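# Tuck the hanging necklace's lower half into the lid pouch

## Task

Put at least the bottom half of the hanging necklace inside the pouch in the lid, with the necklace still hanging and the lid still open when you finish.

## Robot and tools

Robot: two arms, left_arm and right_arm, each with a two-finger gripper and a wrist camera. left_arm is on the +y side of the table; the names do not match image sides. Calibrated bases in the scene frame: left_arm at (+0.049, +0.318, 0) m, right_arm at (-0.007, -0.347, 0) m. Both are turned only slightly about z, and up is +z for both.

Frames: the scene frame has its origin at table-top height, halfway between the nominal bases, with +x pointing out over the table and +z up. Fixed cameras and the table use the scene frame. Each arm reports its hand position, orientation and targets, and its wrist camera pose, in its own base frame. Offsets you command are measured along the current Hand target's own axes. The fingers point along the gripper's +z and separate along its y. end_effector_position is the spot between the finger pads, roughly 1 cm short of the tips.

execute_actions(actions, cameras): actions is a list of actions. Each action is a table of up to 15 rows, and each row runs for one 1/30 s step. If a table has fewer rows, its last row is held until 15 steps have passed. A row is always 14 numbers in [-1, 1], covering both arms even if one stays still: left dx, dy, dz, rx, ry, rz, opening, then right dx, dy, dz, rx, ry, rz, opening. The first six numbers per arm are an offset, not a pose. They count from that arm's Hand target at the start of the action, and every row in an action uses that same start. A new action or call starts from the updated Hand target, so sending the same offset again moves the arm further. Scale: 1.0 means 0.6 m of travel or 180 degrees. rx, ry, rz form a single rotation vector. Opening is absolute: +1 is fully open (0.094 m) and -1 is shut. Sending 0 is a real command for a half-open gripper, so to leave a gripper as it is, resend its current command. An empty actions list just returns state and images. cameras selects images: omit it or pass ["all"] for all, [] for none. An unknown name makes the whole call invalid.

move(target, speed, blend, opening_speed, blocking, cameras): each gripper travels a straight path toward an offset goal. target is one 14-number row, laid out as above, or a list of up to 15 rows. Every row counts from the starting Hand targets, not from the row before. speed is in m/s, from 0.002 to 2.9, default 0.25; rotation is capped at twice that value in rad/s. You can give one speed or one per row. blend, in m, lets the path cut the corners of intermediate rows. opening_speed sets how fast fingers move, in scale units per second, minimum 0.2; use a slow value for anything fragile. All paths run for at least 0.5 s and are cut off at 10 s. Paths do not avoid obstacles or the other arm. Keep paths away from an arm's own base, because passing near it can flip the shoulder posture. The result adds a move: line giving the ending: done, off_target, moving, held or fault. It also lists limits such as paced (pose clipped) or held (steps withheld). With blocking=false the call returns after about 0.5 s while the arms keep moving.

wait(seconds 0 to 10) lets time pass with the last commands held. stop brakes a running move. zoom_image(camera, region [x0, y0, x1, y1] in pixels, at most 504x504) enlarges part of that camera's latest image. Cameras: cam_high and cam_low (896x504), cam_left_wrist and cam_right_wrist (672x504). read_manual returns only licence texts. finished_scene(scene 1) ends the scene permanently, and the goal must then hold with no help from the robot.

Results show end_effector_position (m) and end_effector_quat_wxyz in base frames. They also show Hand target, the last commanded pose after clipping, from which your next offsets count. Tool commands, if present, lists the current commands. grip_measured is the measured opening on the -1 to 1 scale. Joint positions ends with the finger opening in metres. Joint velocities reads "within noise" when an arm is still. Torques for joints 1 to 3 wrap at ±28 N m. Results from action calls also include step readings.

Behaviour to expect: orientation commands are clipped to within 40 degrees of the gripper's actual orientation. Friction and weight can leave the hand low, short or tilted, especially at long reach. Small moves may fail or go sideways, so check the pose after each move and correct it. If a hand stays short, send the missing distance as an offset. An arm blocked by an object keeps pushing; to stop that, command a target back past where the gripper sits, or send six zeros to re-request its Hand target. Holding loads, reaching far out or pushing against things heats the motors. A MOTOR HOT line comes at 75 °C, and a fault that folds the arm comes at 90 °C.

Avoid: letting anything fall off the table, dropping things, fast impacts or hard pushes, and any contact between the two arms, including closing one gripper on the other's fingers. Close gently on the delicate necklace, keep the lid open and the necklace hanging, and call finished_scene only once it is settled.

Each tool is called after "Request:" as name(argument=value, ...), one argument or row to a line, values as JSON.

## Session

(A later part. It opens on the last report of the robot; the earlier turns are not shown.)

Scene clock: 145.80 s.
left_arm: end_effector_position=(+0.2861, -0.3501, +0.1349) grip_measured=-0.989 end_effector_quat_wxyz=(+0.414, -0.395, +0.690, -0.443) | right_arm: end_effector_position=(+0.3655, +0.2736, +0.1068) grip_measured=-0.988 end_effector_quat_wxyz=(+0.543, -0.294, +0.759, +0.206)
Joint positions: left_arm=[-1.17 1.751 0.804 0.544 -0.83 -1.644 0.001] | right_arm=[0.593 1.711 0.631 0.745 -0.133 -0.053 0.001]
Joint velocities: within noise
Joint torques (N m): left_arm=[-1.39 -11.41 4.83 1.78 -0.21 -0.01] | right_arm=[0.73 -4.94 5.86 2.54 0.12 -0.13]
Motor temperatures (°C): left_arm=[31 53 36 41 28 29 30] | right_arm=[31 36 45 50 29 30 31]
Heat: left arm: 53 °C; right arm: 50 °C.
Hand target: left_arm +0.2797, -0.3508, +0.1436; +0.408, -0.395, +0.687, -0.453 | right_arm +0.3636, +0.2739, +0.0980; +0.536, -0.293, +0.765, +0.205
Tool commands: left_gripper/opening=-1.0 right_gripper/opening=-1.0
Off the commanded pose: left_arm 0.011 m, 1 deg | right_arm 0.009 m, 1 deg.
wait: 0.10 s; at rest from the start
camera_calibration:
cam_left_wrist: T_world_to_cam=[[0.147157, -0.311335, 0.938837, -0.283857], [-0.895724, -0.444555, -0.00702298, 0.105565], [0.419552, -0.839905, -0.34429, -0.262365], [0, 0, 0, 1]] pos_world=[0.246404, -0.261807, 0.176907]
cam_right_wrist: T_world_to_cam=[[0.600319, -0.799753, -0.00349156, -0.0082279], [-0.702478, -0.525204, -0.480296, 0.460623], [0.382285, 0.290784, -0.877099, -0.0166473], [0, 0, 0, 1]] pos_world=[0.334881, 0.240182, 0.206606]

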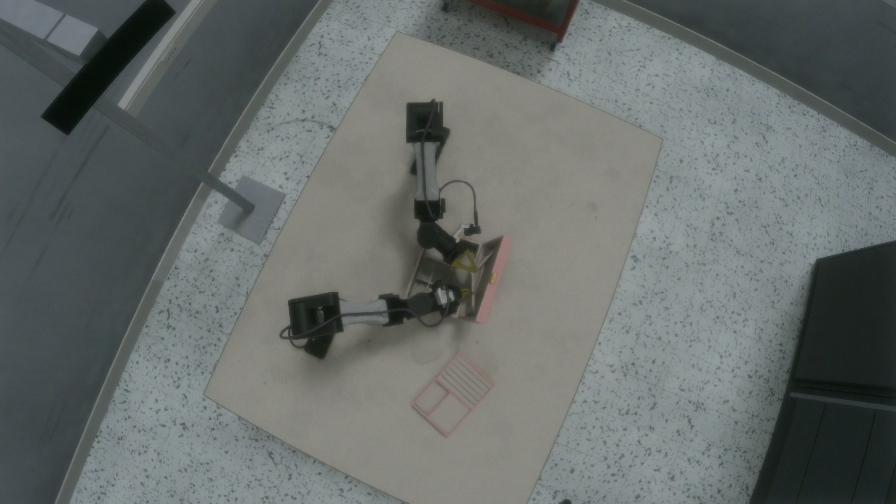

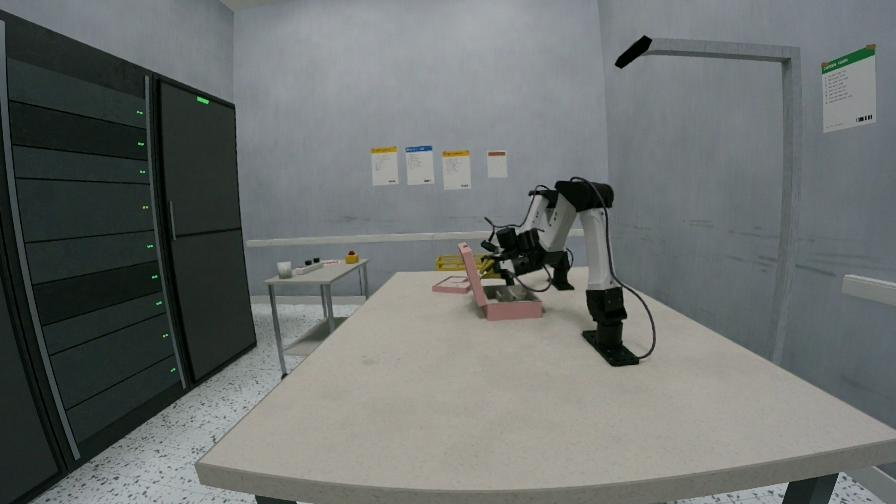

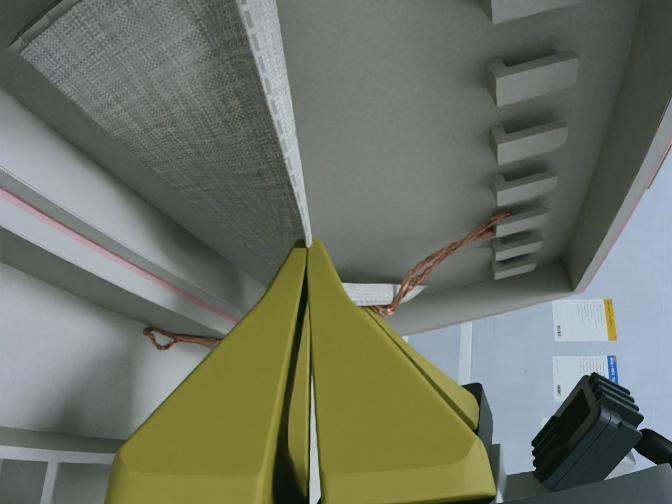

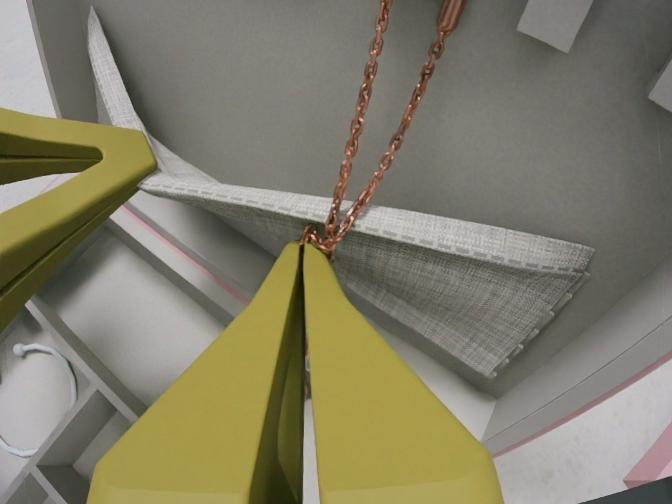

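Request:
move(
  target=[0,0,0,0,0,0,-1.0, 0,0,0,0,0,0,-0.3],
  opening_speed=0.5,
  speed=0.1,
)

Scene clock: 148.70 s.
left_arm: end_effector_position=(+0.2861, -0.3501, +0.1349) grip_measured=-0.989 end_effector_quat_wxyz=(+0.414, -0.395, +0.690, -0.443) | right_arm: end_effector_position=(+0.3655, +0.2737, +0.1070) grip_measured=-0.302 end_effector_quat_wxyz=(+0.543, -0.294, +0.759, +0.206)
Joint positions: left_arm=[-1.17 1.751 0.804 0.544 -0.83 -1.644 0.001] | right_arm=[0.593 1.711 0.631 0.746 -0.133 -0.053 0.033]
Joint velocities: within noise
Joint torques (N m): left_arm=[-1.51 -11.44 4.82 1.77 -0.19 0.02] | right_arm=[0.75 -4.97 5.89 2.52 0.12 -0.13]
Motor temperatures (°C): left_arm=[31 53 36 41 28 29 30] | right_arm=[31 36 45 50 29 30 31]
Heat: left arm: 53 °C; right arm: 50 °C.
Hand target: left_arm +0.2797, -0.3508, +0.1436; +0.408, -0.395, +0.687, -0.453 | right_arm +0.3636, +0.2739, +0.0980; +0.536, -0.293, +0.765, +0.205
Off the commanded pose: left_arm 0.011 m, 1 deg | right_arm 0.009 m, 1 deg.
move: off_target (left_arm)
camera_calibration:
cam_left_wrist: T_world_to_cam=[[0.147157, -0.311335, 0.938837, -0.283857], [-0.895724, -0.444555, -0.00702298, 0.105565], [0.419552, -0.839905, -0.34429, -0.262365], [0, 0, 0, 1]] pos_world=[0.246404, -0.261807, 0.176907]
cam_right_wrist: T_world_to_cam=[[0.600343, -0.799735, -0.00349905, -0.00823813], [-0.702194, -0.525017, -0.480916, 0.460704], [0.382768, 0.291171, -0.87676, -0.0167975], [0, 0, 0, 1]] pos_world=[0.334879, 0.24018, 0.206804]

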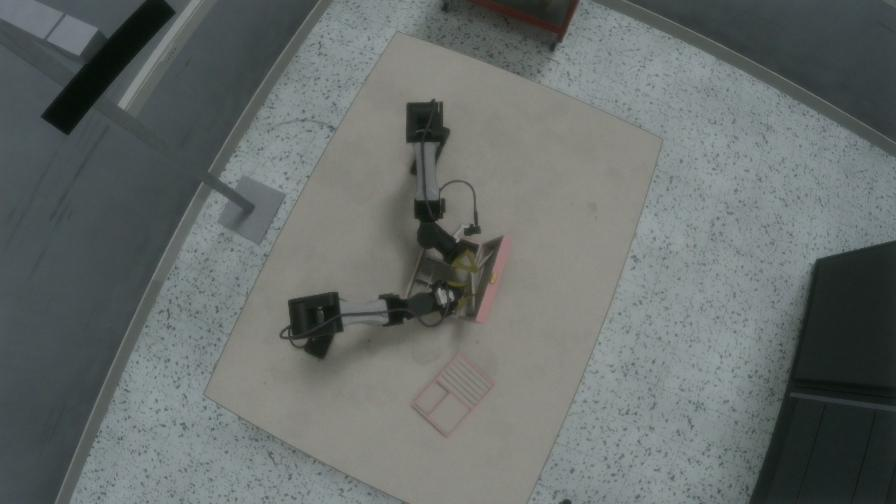

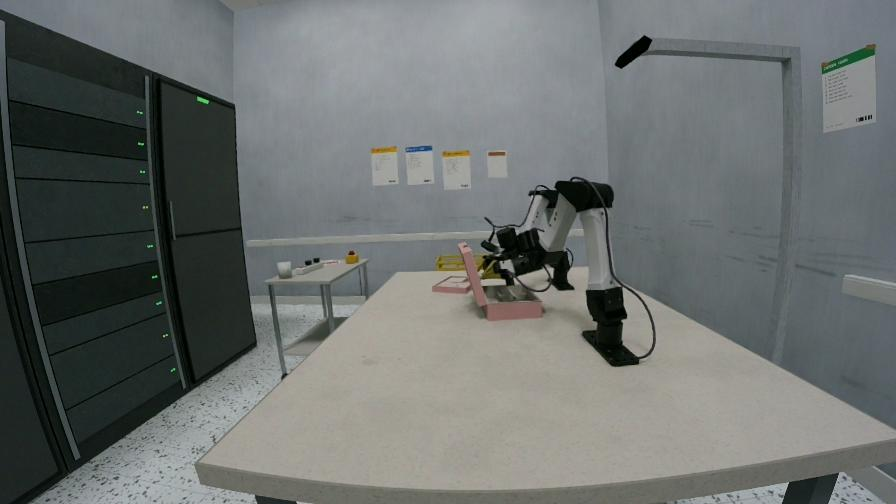

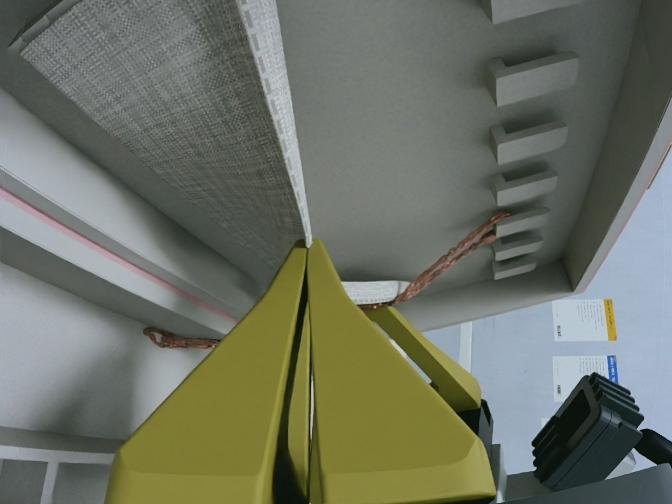

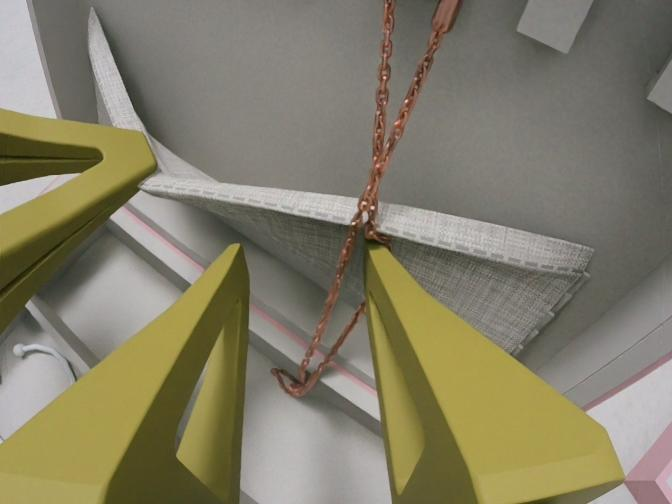

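Request:
zoom_image(
  camera="cam_right_wrist",
  region=[220, 130, 450, 420],
)

Scaled by 1.738 from the camera's 672x504 image, which has a finer 960x720 frame.

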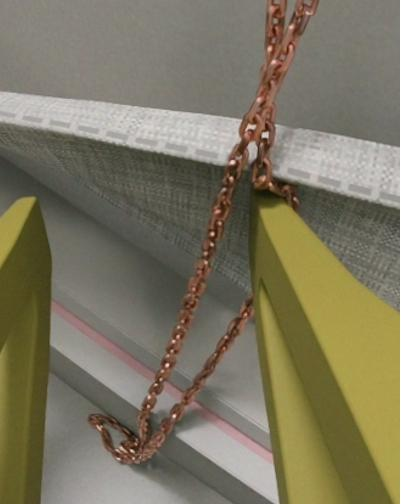

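Request:
move(
  target=[0,0,0,0,0,0,-1.0, 0,0,-0.05,0,0,0,-0.3],
  speed=0.06,
  cameras=["cam_left_wrist", "cam_right_wrist"],
)

Scene clock: 152.03 s.
left_arm: end_effector_position=(+0.2861, -0.3501, +0.1349) grip_measured=-0.989 end_effector_quat_wxyz=(+0.414, -0.395, +0.690, -0.443) | right_arm: end_effector_position=(+0.3453, +0.2583, +0.1069) grip_measured=-0.302 end_effector_quat_wxyz=(+0.538, -0.294, +0.763, +0.204)
Joint positions: left_arm=[-1.17 1.751 0.804 0.544 -0.83 -1.644 0.001] | right_arm=[0.589 1.615 0.539 0.727 -0.133 -0.053 0.033]
Joint velocities: within noise
Joint torques (N m): left_arm=[-1.32 -11.67 4.57 1.78 -0.17 0] | right_arm=[-0.08 -7.21 5.63 2.28 0 -0.19]
Motor temperatures (°C): left_arm=[31 53 35 41 28 29 30] | right_arm=[31 36 44 51 29 30 31]
Heat: left arm: 53 °C; right arm: 51 °C.
Hand target: left_arm +0.2797, -0.3508, +0.1436; +0.408, -0.395, +0.687, -0.453 | right_arm +0.3426, +0.2550, +0.1083; +0.536, -0.293, +0.765, +0.205
Off the commanded pose: left_arm 0.011 m, 1 deg | right_arm 0.004 m, 0 deg.
move: off_target (left_arm)
camera_calibration:
cam_left_wrist: T_world_to_cam=[[0.147157, -0.311335, 0.938837, -0.283857], [-0.895724, -0.444555, -0.00702298, 0.105565], [0.419552, -0.839905, -0.34429, -0.262365], [0, 0, 0, 1]] pos_world=[0.246404, -0.261807, 0.176907]
cam_right_wrist: T_world_to_cam=[[0.597522, -0.801841, -0.00422553, -0.00686333], [-0.709557, -0.526284, -0.468565, 0.439874], [0.373491, 0.282976, -0.883419, 0.00131698], [0, 0, 0, 1]] pos_world=[0.315725, 0.225623, 0.207244]
Images, in order (width x height): cam_left_wrist 672x504, cam_right_wrist 672x504.

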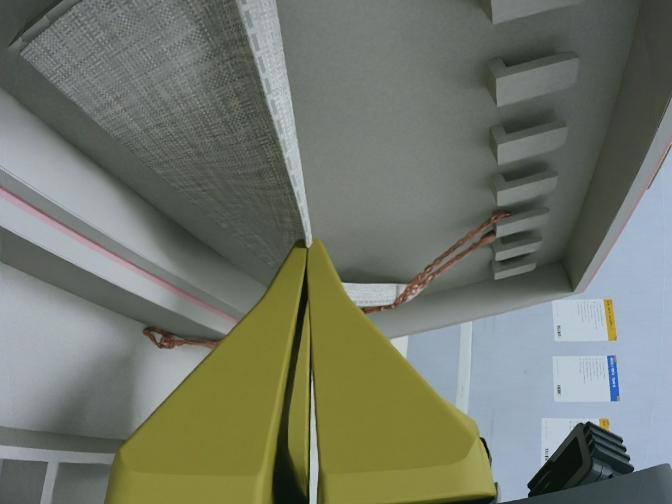

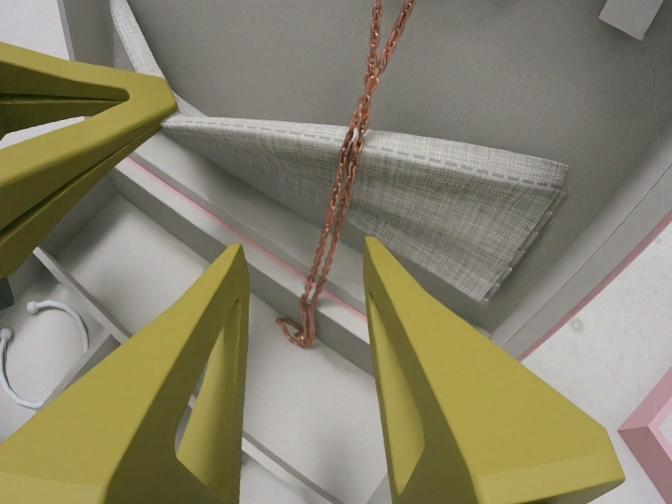

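Request:
zoom_image(
  camera="cam_right_wrist",
  region=[230, 60, 430, 360],
)

Scaled by 1.680 from the camera's 672x504 image, which has a finer 960x720 frame.

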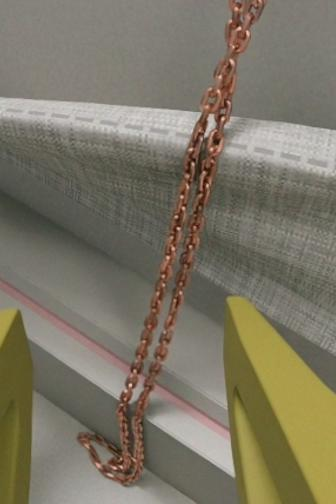

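Request:
move(
  target=[0,0,0,0,0,0,-1.0, 0.0044,-0.0103,0.0429,0,0,0,-0.3],
  speed=0.05,
  cameras=["cam_left_wrist", "cam_right_wrist"],
)

Scene clock: 154.93 s.
left_arm: end_effector_position=(+0.2861, -0.3501, +0.1349) grip_measured=-0.989 end_effector_quat_wxyz=(+0.414, -0.395, +0.690, -0.443) | right_arm: end_effector_position=(+0.3593, +0.2633, +0.0963) grip_measured=-0.302 end_effector_quat_wxyz=(+0.534, -0.292, +0.767, +0.202)
Joint positions: left_arm=[-1.17 1.751 0.804 0.544 -0.83 -1.644 0.001] | right_arm=[0.58 1.7 0.587 0.753 -0.136 -0.053 0.033]
Joint velocities: within noise
Joint torques (N m): left_arm=[-1.35 -11.58 4.64 1.72 -0.15 -0.04] | right_arm=[-0.06 -4.62 8.2 2.5 -0.07 -0.22]
Motor temperatures (°C): left_arm=[31 54 35 41 28 29 30] | right_arm=[31 36 44 51 29 30 30]
Heat: left arm: 54 °C; right arm: 51 °C.
Hand target: left_arm +0.2797, -0.3508, +0.1436; +0.408, -0.395, +0.687, -0.453 | right_arm +0.3641, +0.2660, +0.0970; +0.536, -0.293, +0.765, +0.205
Off the commanded pose: left_arm 0.011 m, 1 deg | right_arm 0.005 m, 1 deg.
move: off_target (left_arm)
camera_calibration:
cam_left_wrist: T_world_to_cam=[[0.147157, -0.311335, 0.938837, -0.283857], [-0.895724, -0.444555, -0.00702298, 0.105565], [0.419552, -0.839905, -0.34429, -0.262365], [0, 0, 0, 1]] pos_world=[0.246404, -0.261807, 0.176907]
cam_right_wrist: T_world_to_cam=[[0.592685, -0.805411, -0.0061168, -0.00837339], [-0.717319, -0.524377, -0.458783, 0.448852], [0.366301, 0.276302, -0.888527, -0.00990276], [0, 0, 0, 1]] pos_world=[0.33056, 0.231359, 0.197076]
Images, in order (width x height): cam_left_wrist 672x504, cam_right_wrist 672x504.

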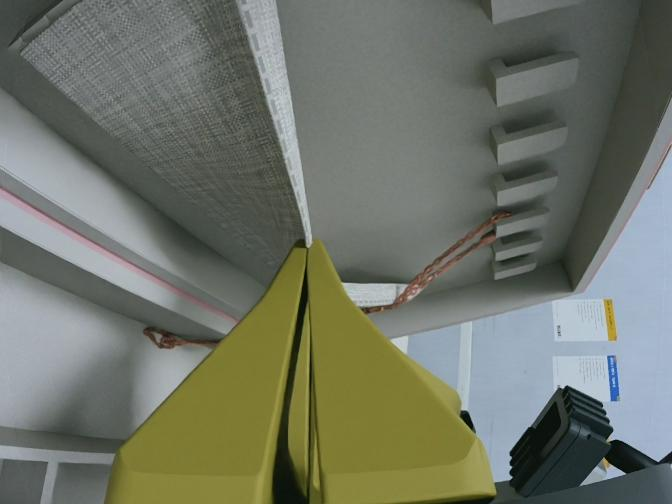

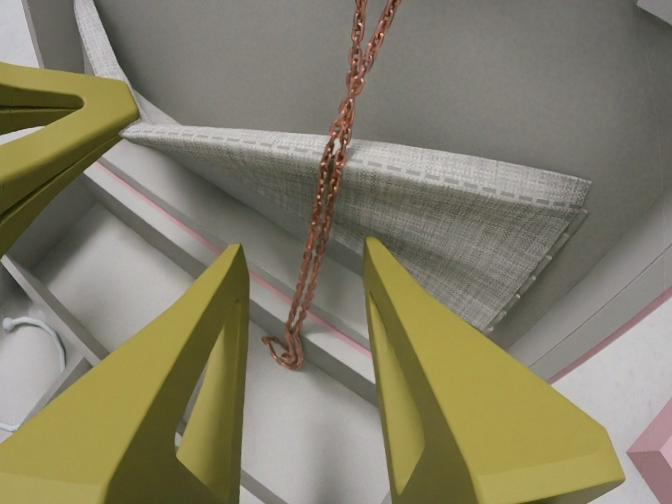

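Request:
zoom_image(
  camera="cam_right_wrist",
  region=[220, 90, 420, 380],
)

Scaled by 1.738 from the camera's 672x504 image, which has a finer 960x720 frame.

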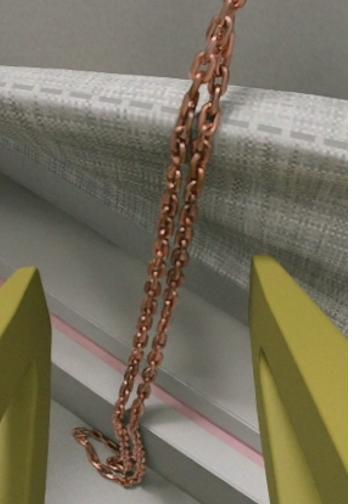

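Request:
move(
  target=[0,0,0,0,0,0,-1.0, -0.0096,-0.0004,0.0125,0,0,0,-0.3],
  speed=0.04,
  cameras=["cam_left_wrist", "cam_right_wrist"],
)

Scene clock: 158.03 s.
left_arm: end_effector_position=(+0.2861, -0.3501, +0.1349) grip_measured=-0.989 end_effector_quat_wxyz=(+0.414, -0.395, +0.690, -0.443) | right_arm: end_effector_position=(+0.3682, +0.2693, +0.1049) grip_measured=-0.302 end_effector_quat_wxyz=(+0.543, -0.291, +0.761, +0.204)
Joint positions: left_arm=[-1.17 1.751 0.804 0.544 -0.83 -1.644 0.001] | right_arm=[0.58 1.717 0.627 0.754 -0.137 -0.053 0.033]
Joint velocities: within noise
Joint torques (N m): left_arm=[-1.54 -11.73 4.59 1.74 -0.2 -0.02] | right_arm=[0.23 -4.77 8.32 2.3 -0.01 -0.2]
Motor temperatures (°C): left_arm=[31 54 35 41 28 29 30] | right_arm=[31 36 44 51 29 30 30]
Heat: left arm: 54 °C; right arm: 51 °C.
Hand target: left_arm +0.2797, -0.3508, +0.1436; +0.408, -0.395, +0.687, -0.453 | right_arm +0.3709, +0.2718, +0.0999; +0.536, -0.293, +0.765, +0.205
Off the commanded pose: left_arm 0.011 m, 1 deg | right_arm 0.006 m, 1 deg.
move: off_target (left_arm)
camera_calibration:
cam_left_wrist: T_world_to_cam=[[0.147157, -0.311335, 0.938837, -0.283857], [-0.895724, -0.444555, -0.00702298, 0.105565], [0.419552, -0.839905, -0.34429, -0.262365], [0, 0, 0, 1]] pos_world=[0.246404, -0.261807, 0.176907]
cam_right_wrist: T_world_to_cam=[[0.593417, -0.804879, -0.00505685, -0.00927709], [-0.707694, -0.518752, -0.479652, 0.459442], [0.383438, 0.288212, -0.877444, -0.0177985], [0, 0, 0, 1]] pos_world=[0.337474, 0.235999, 0.204708]
Images, in order (width x height): cam_left_wrist 672x504, cam_right_wrist 672x504.

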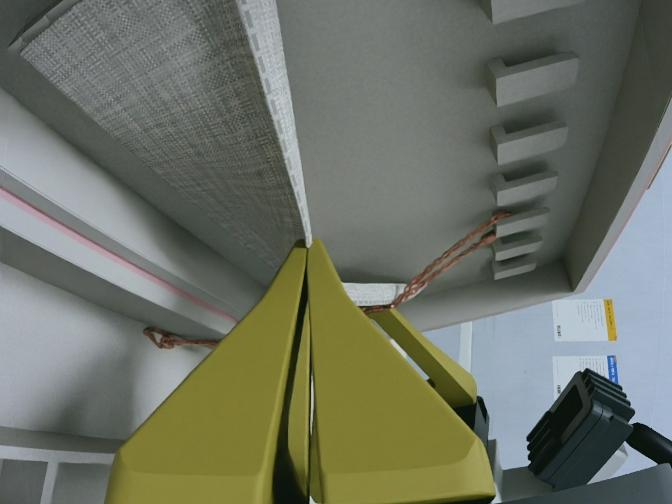

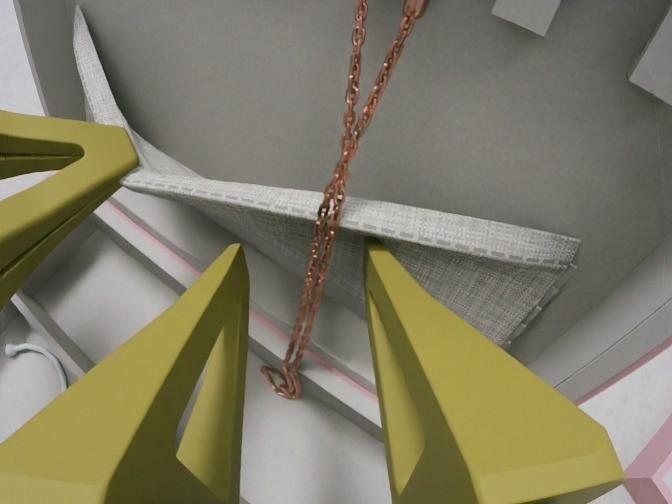

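Request:
zoom_image(
  camera="cam_right_wrist",
  region=[220, 160, 420, 410],
)

Scaled by 2.016 from the camera's 672x504 image, which has a finer 960x720 frame.

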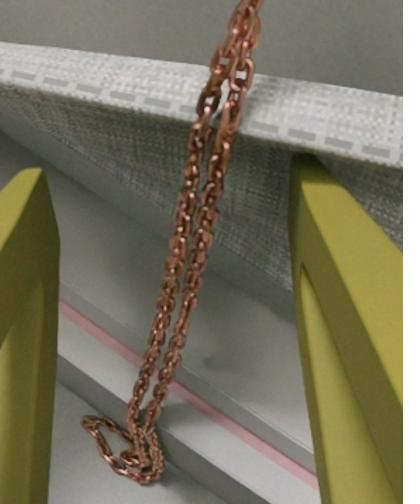

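Request:
move(
  target=[0,0,0,0,0,0,-1.0, 0.0376,0,0.0137,0,0,0,-0.55],
  speed=0.05,
  opening_speed=0.5,
  cameras=["cam_left_wrist", "cam_right_wrist"],
)

Scene clock: 162.43 s.
left_arm: end_effector_position=(+0.2861, -0.3501, +0.1349) grip_measured=-0.989 end_effector_quat_wxyz=(+0.414, -0.395, +0.690, -0.443) | right_arm: end_effector_position=(+0.3731, +0.2735, +0.0883) grip_measured=-0.548 end_effector_quat_wxyz=(+0.547, -0.291, +0.757, +0.207)
Joint positions: left_arm=[-1.17 1.751 0.804 0.544 -0.83 -1.644 0.001] | right_arm=[0.58 1.808 0.627 0.856 -0.142 -0.053 0.021]
Joint velocities: within noise
Joint torques (N m): left_arm=[-1.54 -11.52 4.53 1.75 -0.22 -0.01] | right_arm=[0.23 -4.96 5.19 2.47 0.05 -0.21]
Motor temperatures (°C): left_arm=[31 54 35 41 28 29 30] | right_arm=[31 37 44 50 29 30 30]
Heat: left arm: 54 °C; right arm: 50 °C.
Hand target: left_arm +0.2797, -0.3508, +0.1436; +0.408, -0.395, +0.687, -0.453 | right_arm +0.3709, +0.2718, +0.0757; +0.535, -0.293, +0.765, +0.205
Off the commanded pose: left_arm 0.011 m, 1 deg | right_arm 0.013 m, 2 deg.
move: off_target (left_arm, right_arm)
camera_calibration:
cam_left_wrist: T_world_to_cam=[[0.147157, -0.311335, 0.938837, -0.283857], [-0.895724, -0.444555, -0.00702298, 0.105565], [0.419552, -0.839905, -0.34429, -0.262365], [0, 0, 0, 1]] pos_world=[0.246404, -0.261807, 0.176907]
cam_right_wrist: T_world_to_cam=[[0.597182, -0.802083, -0.0060893, -0.0109586], [-0.701559, -0.518628, -0.488713, 0.455614], [0.38883, 0.296122, -0.872424, -0.0400261], [0, 0, 0, 1]] pos_world=[0.341748, 0.239357, 0.187678]
Images, in order (width x height): cam_left_wrist 672x504, cam_right_wrist 672x504.

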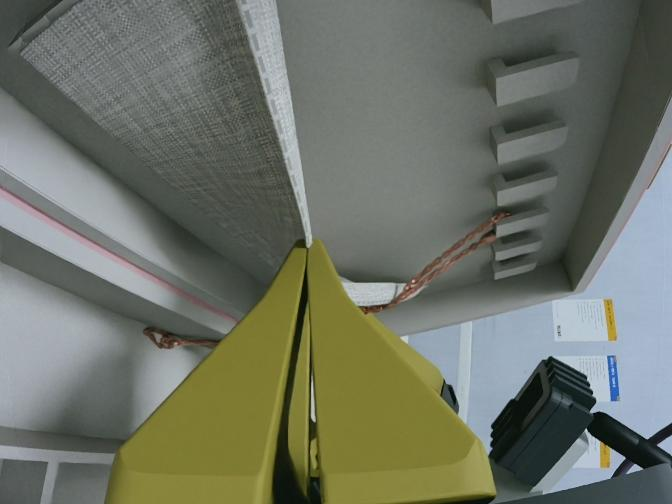

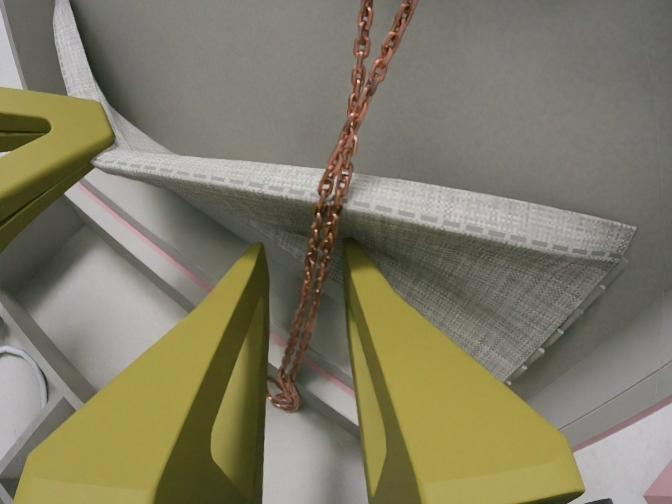

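Request:
move(
  target=[0,0,0,0,0,0,-1.0, 0.0169,0,0.0009,0,0,0,-0.55],
  speed=0.05,
  cameras=["cam_left_wrist", "cam_right_wrist"],
)

Scene clock: 163.53 s.
left_arm: end_effector_position=(+0.2861, -0.3501, +0.1349) grip_measured=-0.989 end_effector_quat_wxyz=(+0.414, -0.395, +0.690, -0.443) | right_arm: end_effector_position=(+0.3726, +0.2733, +0.0868) grip_measured=-0.548 end_effector_quat_wxyz=(+0.558, -0.290, +0.749, +0.210)
Joint positions: left_arm=[-1.17 1.751 0.804 0.544 -0.83 -1.644 0.001] | right_arm=[0.58 1.835 0.608 0.931 -0.143 -0.053 0.021]
Joint velocities: within noise
Joint torques (N m): left_arm=[-1.31 -11.73 4.88 1.75 -0.16 0.02] | right_arm=[0.12 -4.77 4.7 2.25 0.04 -0.2]
Motor temperatures (°C): left_arm=[31 54 35 41 28 29 30] | right_arm=[31 37 44 50 29 30 30]
Heat: left arm: 54 °C; right arm: 50 °C.
Hand target: left_arm +0.2797, -0.3508, +0.1436; +0.408, -0.395, +0.687, -0.453 | right_arm +0.3688, +0.2699, +0.0662; +0.536, -0.293, +0.765, +0.205
Off the commanded pose: left_arm 0.011 m, 1 deg | right_arm 0.021 m, 3 deg.
move: off_target (left_arm, right_arm)
camera_calibration:
cam_left_wrist: T_world_to_cam=[[0.147157, -0.311335, 0.938837, -0.283857], [-0.895724, -0.444555, -0.00702298, 0.105565], [0.419552, -0.839905, -0.34429, -0.262365], [0, 0, 0, 1]] pos_world=[0.246404, -0.261807, 0.176907]
cam_right_wrist: T_world_to_cam=[[0.597945, -0.801524, -0.00455349, -0.0113386], [-0.688869, -0.510982, -0.514156, 0.44983], [0.409782, 0.310574, -0.857684, -0.0541485], [0, 0, 0, 1]] pos_world=[0.338843, 0.237584, 0.184789]
Images, in order (width x height): cam_left_wrist 672x504, cam_right_wrist 672x504.

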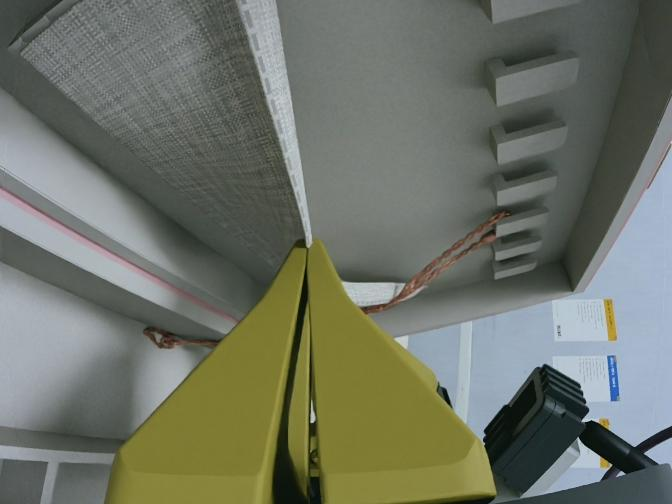

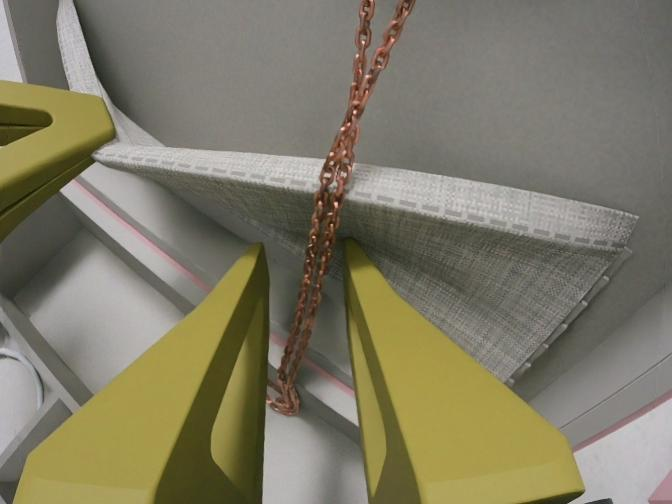

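Request:
move(
  target=[0,0,0,0,0,0,-1.0, 0.0141,0,0.0051,0,0,0,-0.55],
  speed=0.04,
  cameras=["cam_left_wrist", "cam_right_wrist"],
)

Scene clock: 165.63 s.
left_arm: end_effector_position=(+0.2861, -0.3501, +0.1349) grip_measured=-0.989 end_effector_quat_wxyz=(+0.414, -0.395, +0.690, -0.443) | right_arm: end_effector_position=(+0.3741, +0.2746, +0.0861) grip_measured=-0.548 end_effector_quat_wxyz=(+0.570, -0.288, +0.740, +0.213)
Joint positions: left_arm=[-1.17 1.751 0.804 0.544 -0.83 -1.644 0.001] | right_arm=[0.58 1.867 0.601 1 -0.144 -0.053 0.021]
Joint velocities: within noise
Joint torques (N m): left_arm=[-1.35 -11.6 4.82 1.8 -0.2 -0.01] | right_arm=[0.13 -4.57 4.23 2.02 0.06 -0.21]
Motor temperatures (°C): left_arm=[31 54 35 41 28 29 30] | right_arm=[31 37 44 50 29 30 30]
Heat: left arm: 54 °C; right arm: 50 °C.
Hand target: left_arm +0.2797, -0.3508, +0.1436; +0.408, -0.395, +0.687, -0.453 | right_arm +0.3688, +0.2698, +0.0571; +0.536, -0.293, +0.765, +0.205
Off the commanded pose: left_arm 0.011 m, 1 deg | right_arm 0.030 m, 5 deg.
move: off_target (left_arm, right_arm)
camera_calibration:
cam_left_wrist: T_world_to_cam=[[0.147157, -0.311335, 0.938837, -0.283857], [-0.895724, -0.444555, -0.00702298, 0.105565], [0.419552, -0.839905, -0.34429, -0.262365], [0, 0, 0, 1]] pos_world=[0.246404, -0.261807, 0.176907]
cam_right_wrist: T_world_to_cam=[[0.599165, -0.800619, -0.00312409, -0.012077], [-0.675158, -0.503168, -0.539429, 0.445967], [0.430305, 0.325316, -0.842025, -0.0688033], [0, 0, 0, 1]] pos_world=[0.337941, 0.23711, 0.182596]
Images, in order (width x height): cam_left_wrist 672x504, cam_right_wrist 672x504.

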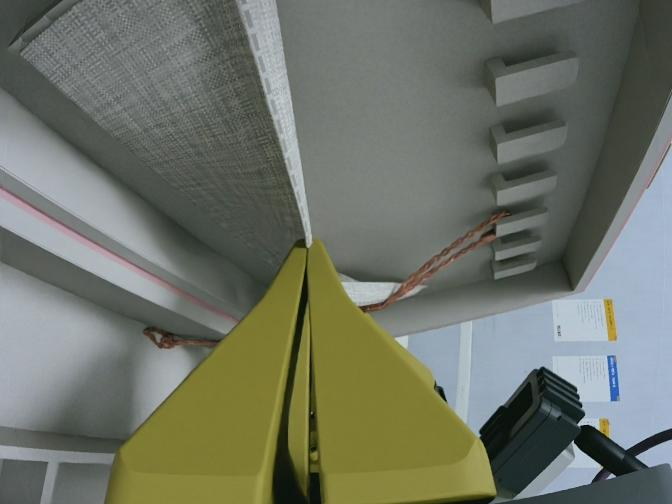

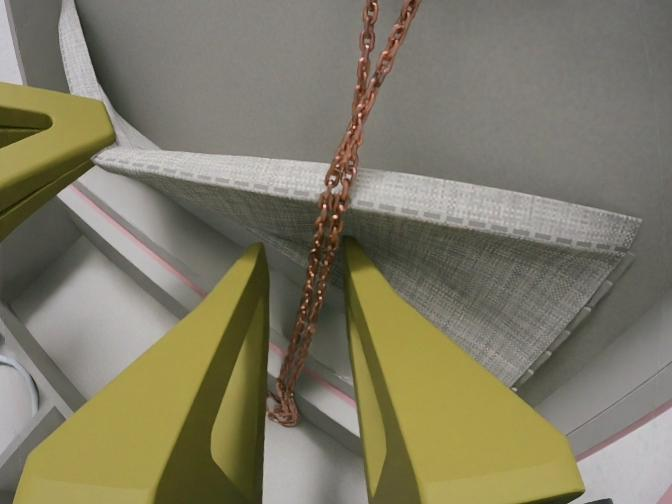

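Request:
move(
  target=[0,0,0,0,0,0,-1.0, -0.0173,0,-0.0152,0,0,0,-0.55],
  speed=0.04,
  cameras=["cam_left_wrist", "cam_right_wrist"],
)

Scene clock: 167.10 s.
left_arm: end_effector_position=(+0.2861, -0.3501, +0.1349) grip_measured=-0.989 end_effector_quat_wxyz=(+0.414, -0.395, +0.690, -0.443) | right_arm: end_effector_position=(+0.3710, +0.2729, +0.0856) grip_measured=-0.548 end_effector_quat_wxyz=(+0.564, -0.290, +0.744, +0.212)
Joint positions: left_arm=[-1.17 1.751 0.804 0.544 -0.83 -1.644 0.001] | right_arm=[0.58 1.848 0.593 0.975 -0.146 -0.053 0.021]
Joint velocities: within noise
Joint torques (N m): left_arm=[-1.61 -11.59 4.49 1.78 -0.2 -0.03] | right_arm=[-0.09 -7.77 4.27 1.77 0.05 -0.21]
Motor temperatures (°C): left_arm=[31 54 35 41 28 29 30] | right_arm=[31 37 44 50 29 30 30]
Heat: left arm: 54 °C; right arm: 50 °C.
Hand target: left_arm +0.2797, -0.3508, +0.1436; +0.408, -0.395, +0.687, -0.453 | right_arm +0.3651, +0.2665, +0.0702; +0.536, -0.293, +0.765, +0.205
Off the commanded pose: left_arm 0.011 m, 1 deg | right_arm 0.018 m, 4 deg.
move: off_target (left_arm, right_arm)
camera_calibration:
cam_left_wrist: T_world_to_cam=[[0.147157, -0.311335, 0.938837, -0.283857], [-0.895724, -0.444555, -0.00702298, 0.105565], [0.419552, -0.839905, -0.34429, -0.262365], [0, 0, 0, 1]] pos_world=[0.246404, -0.261807, 0.176907]
cam_right_wrist: T_world_to_cam=[[0.600304, -0.79976, -0.00449254, -0.0121448], [-0.681014, -0.508211, -0.527201, 0.445304], [0.419351, 0.31954, -0.849729, -0.0611587], [0, 0, 0, 1]] pos_world=[0.336196, 0.236138, 0.182742]
Images, in order (width x height): cam_left_wrist 672x504, cam_right_wrist 672x504.

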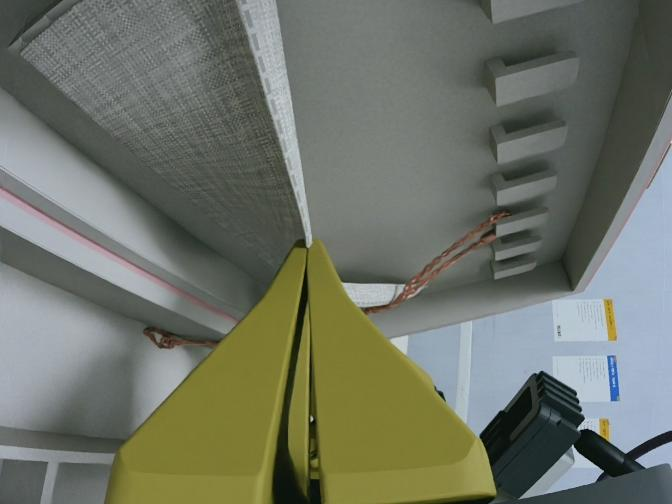

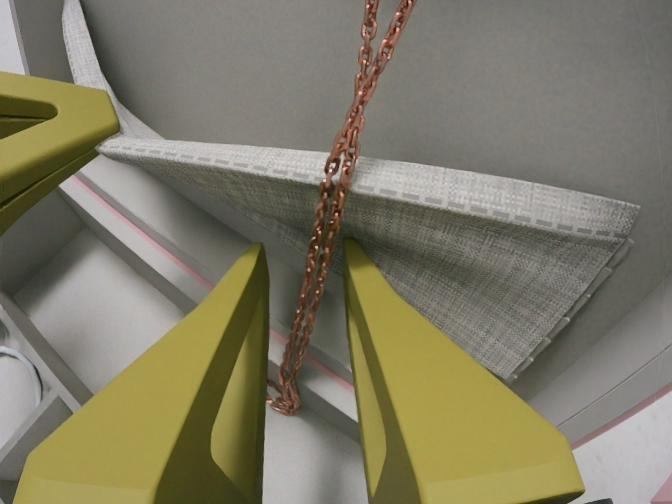

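Request:
move(
  target=[0,0,0,0,0,0,-1.0, -0.0136,0.0009,-0.0007,0,0,0,-0.55],
  speed=0.04,
  cameras=["cam_left_wrist", "cam_right_wrist"],
)

Scene clock: 168.80 s.
left_arm: end_effector_position=(+0.2861, -0.3501, +0.1349) grip_measured=-0.989 end_effector_quat_wxyz=(+0.414, -0.395, +0.690, -0.443) | right_arm: end_effector_position=(+0.3650, +0.2697, +0.0698) grip_measured=-0.548 end_effector_quat_wxyz=(+0.532, -0.295, +0.766, +0.207)
Joint positions: left_arm=[-1.17 1.751 0.804 0.544 -0.83 -1.644 0.001] | right_arm=[0.58 1.835 0.593 0.881 -0.149 -0.053 0.021]
Joint velocities: within noise
Joint torques (N m): left_arm=[-1.68 -11.52 4.79 1.75 -0.18 -0.01] | right_arm=[0.14 -8.69 6.13 2.23 0.09 -0.2]
Motor temperatures (°C): left_arm=[31 55 35 41 28 29 30] | right_arm=[31 37 44 50 29 30 30]
Heat: left arm: 55 °C; right arm: 50 °C.
Hand target: left_arm +0.2797, -0.3508, +0.1436; +0.408, -0.395, +0.687, -0.453 | right_arm +0.3665, +0.2685, +0.0779; +0.536, -0.293, +0.765, +0.205
Off the commanded pose: left_arm 0.011 m, 1 deg | right_arm 0.008 m, 1 deg.
move: off_target (left_arm)
camera_calibration:
cam_left_wrist: T_world_to_cam=[[0.147157, -0.311335, 0.938837, -0.283857], [-0.895724, -0.444555, -0.00702298, 0.105565], [0.419552, -0.839905, -0.34429, -0.262365], [0, 0, 0, 1]] pos_world=[0.246404, -0.261807, 0.176907]
cam_right_wrist: T_world_to_cam=[[0.602419, -0.798107, -0.0107675, -0.0119309], [-0.712601, -0.531704, -0.457702, 0.444295], [0.35957, 0.283401, -0.88904, -0.0367211], [0, 0, 0, 1]] pos_world=[0.336996, 0.237118, 0.170579]
Images, in order (width x height): cam_left_wrist 672x504, cam_right_wrist 672x504.

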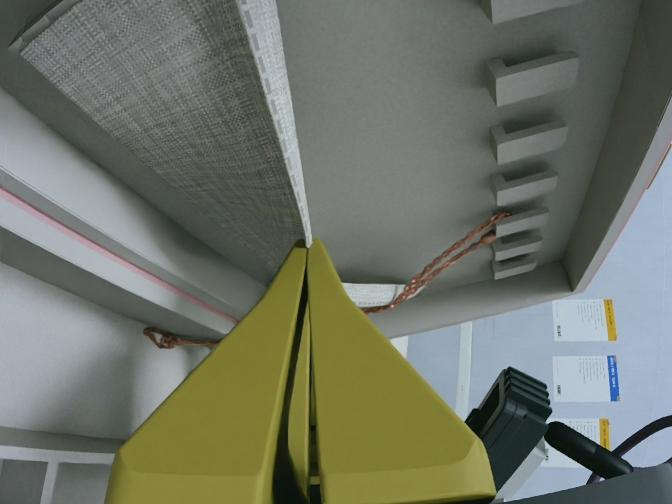

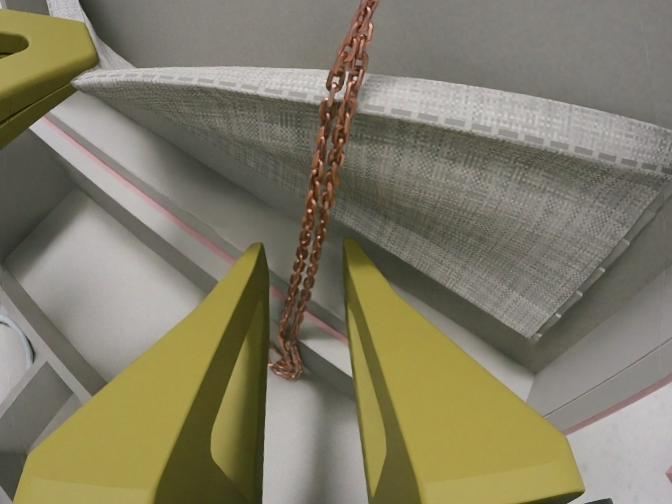

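Request:
move(
  target=[0,0,0,0,0,0,-1.0, 0,0,0,0,0,0,-1.0],
  speed=0.04,
  opening_speed=0.4,
  cameras=["cam_left_wrist", "cam_right_wrist"],
)

Scene clock: 170.37 s.
left_arm: end_effector_position=(+0.2861, -0.3501, +0.1349) grip_measured=-0.989 end_effector_quat_wxyz=(+0.414, -0.395, +0.690, -0.443) | right_arm: end_effector_position=(+0.3650, +0.2697, +0.0695) grip_measured=-0.980 end_effector_quat_wxyz=(+0.531, -0.296, +0.767, +0.207)
Joint positions: left_arm=[-1.17 1.751 0.804 0.544 -0.83 -1.644 0.001] | right_arm=[0.58 1.835 0.593 0.88 -0.149 -0.053 0.001]
Joint velocities: within noise
Joint torques (N m): left_arm=[-1.36 -11.56 4.66 1.78 -0.15 -0.03] | right_arm=[0.16 -8.68 6.11 2.22 0.1 -0.21]
Motor temperatures (°C): left_arm=[31 55 35 41 28 29 30] | right_arm=[31 38 43 50 29 30 30]
Heat: left arm: 55 °C; right arm: 50 °C.
Hand target: left_arm +0.2797, -0.3508, +0.1436; +0.408, -0.395, +0.687, -0.453 | right_arm +0.3665, +0.2685, +0.0778; +0.536, -0.293, +0.765, +0.205
Off the commanded pose: left_arm 0.011 m, 1 deg | right_arm 0.009 m, 1 deg.
move: off_target (left_arm)
camera_calibration:
cam_left_wrist: T_world_to_cam=[[0.147157, -0.311335, 0.938837, -0.283857], [-0.895724, -0.444555, -0.00702298, 0.105565], [0.419552, -0.839905, -0.34429, -0.262365], [0, 0, 0, 1]] pos_world=[0.246404, -0.261807, 0.176907]
cam_right_wrist: T_world_to_cam=[[0.602431, -0.798098, -0.0108252, -0.0119295], [-0.713037, -0.53203, -0.456643, 0.444253], [0.358687, 0.282815, -0.889584, -0.036369], [0, 0, 0, 1]] pos_world=[0.337, 0.237121, 0.170383]
Images, in order (width x height): cam_left_wrist 672x504, cam_right_wrist 672x504.

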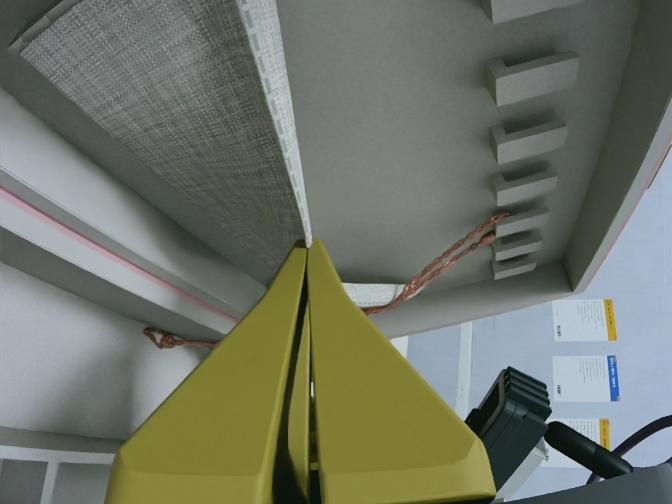

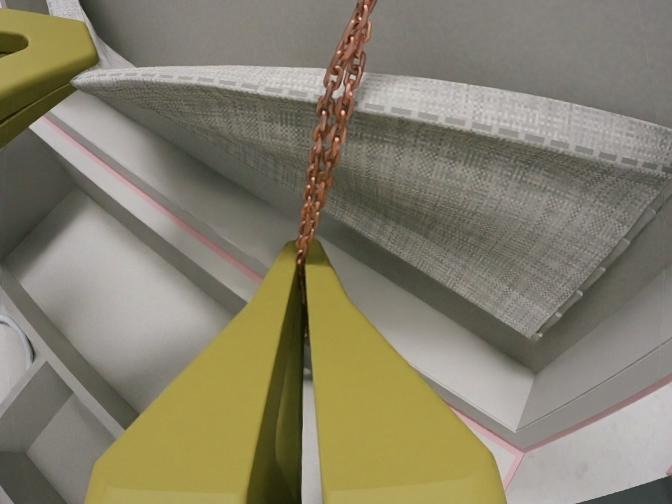

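Request:
zoom_image(
  camera="cam_right_wrist",
  region=[240, 120, 400, 300],
)

Scaled by 2.800 from the camera's 672x504 image, which has a finer 960x720 frame.

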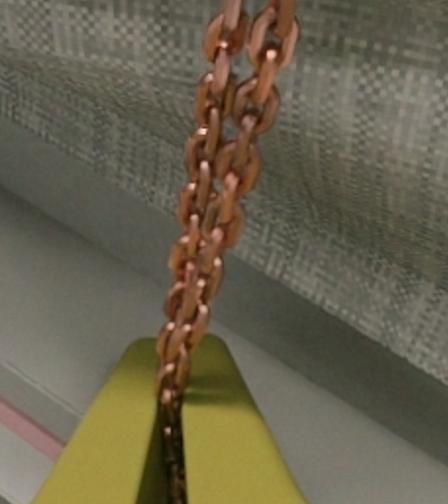

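Request:
move(
  target=[0,0,0,0,0,0,-1.0, -0.2684,0.0022,-0.1016,0,0,0,-1.0],
  speed=0.1,
  cameras=["cam_left_wrist", "cam_right_wrist"],
)

Scene clock: 173.27 s.
left_arm: end_effector_position=(+0.2861, -0.3501, +0.1349) grip_measured=-0.989 end_effector_quat_wxyz=(+0.414, -0.395, +0.690, -0.443) | right_arm: end_effector_position=(+0.3640, +0.2691, +0.2356) grip_measured=-0.981 end_effector_quat_wxyz=(+0.525, -0.296, +0.771, +0.206)
Joint positions: left_arm=[-1.17 1.751 0.804 0.544 -0.83 -1.644 0.001] | right_arm=[0.58 1.41 0.975 0.057 -0.149 -0.053 0.001]
Joint velocities: within noise
Joint torques (N m): left_arm=[-1.37 -11.59 4.6 1.77 -0.19 -0.01] | right_arm=[0.44 -6.71 10.44 2.32 0.12 -0.19]
Motor temperatures (°C): left_arm=[31 55 35 41 28 29 30] | right_arm=[31 38 44 50 29 30 31]
Heat: left arm: 55 °C; right arm: 50 °C.
Hand target: left_arm +0.2797, -0.3508, +0.1436; +0.408, -0.395, +0.687, -0.453 | right_arm +0.3639, +0.2681, +0.2501; +0.536, -0.293, +0.765, +0.205
Off the commanded pose: left_arm 0.011 m, 1 deg | right_arm 0.014 m, 1 deg.
move: off_target (left_arm, right_arm)
camera_calibration:
cam_left_wrist: T_world_to_cam=[[0.147157, -0.311335, 0.938837, -0.283857], [-0.895724, -0.444555, -0.00702298, 0.105565], [0.419552, -0.839905, -0.34429, -0.262365], [0, 0, 0, 1]] pos_world=[0.246404, -0.261807, 0.176907]
cam_right_wrist: T_world_to_cam=[[0.602294, -0.798186, -0.0118644, -0.00979325], [-0.718761, -0.535776, -0.443088, 0.519098], [0.34731, 0.275397, -0.896399, 0.119628], [0, 0, 0, 1]] pos_world=[0.337458, 0.237358, 0.337125]
Images, in order (width x height): cam_left_wrist 672x504, cam_right_wrist 672x504.

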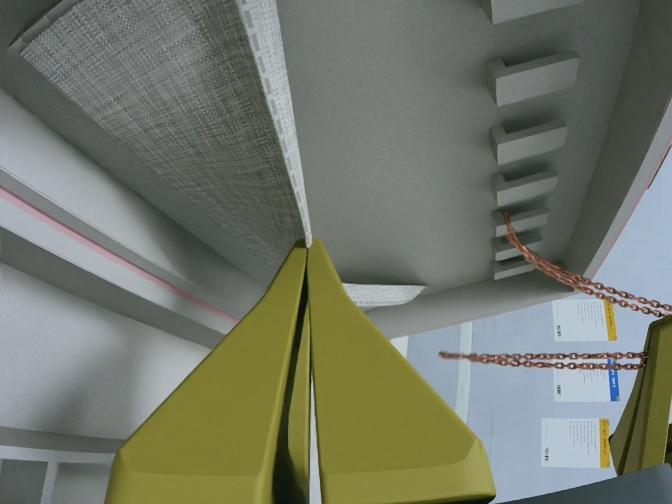

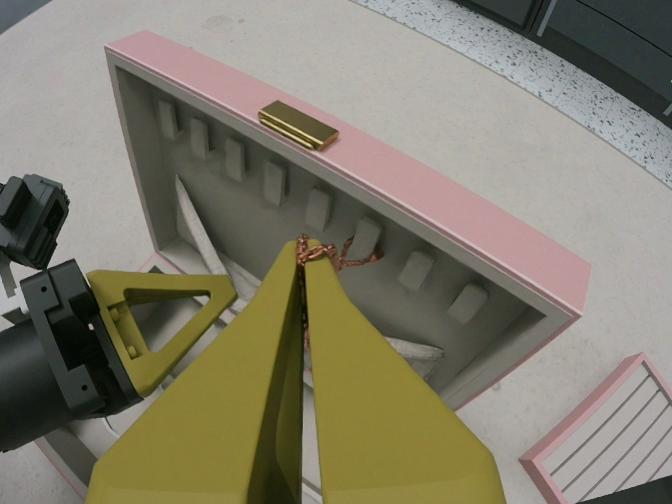

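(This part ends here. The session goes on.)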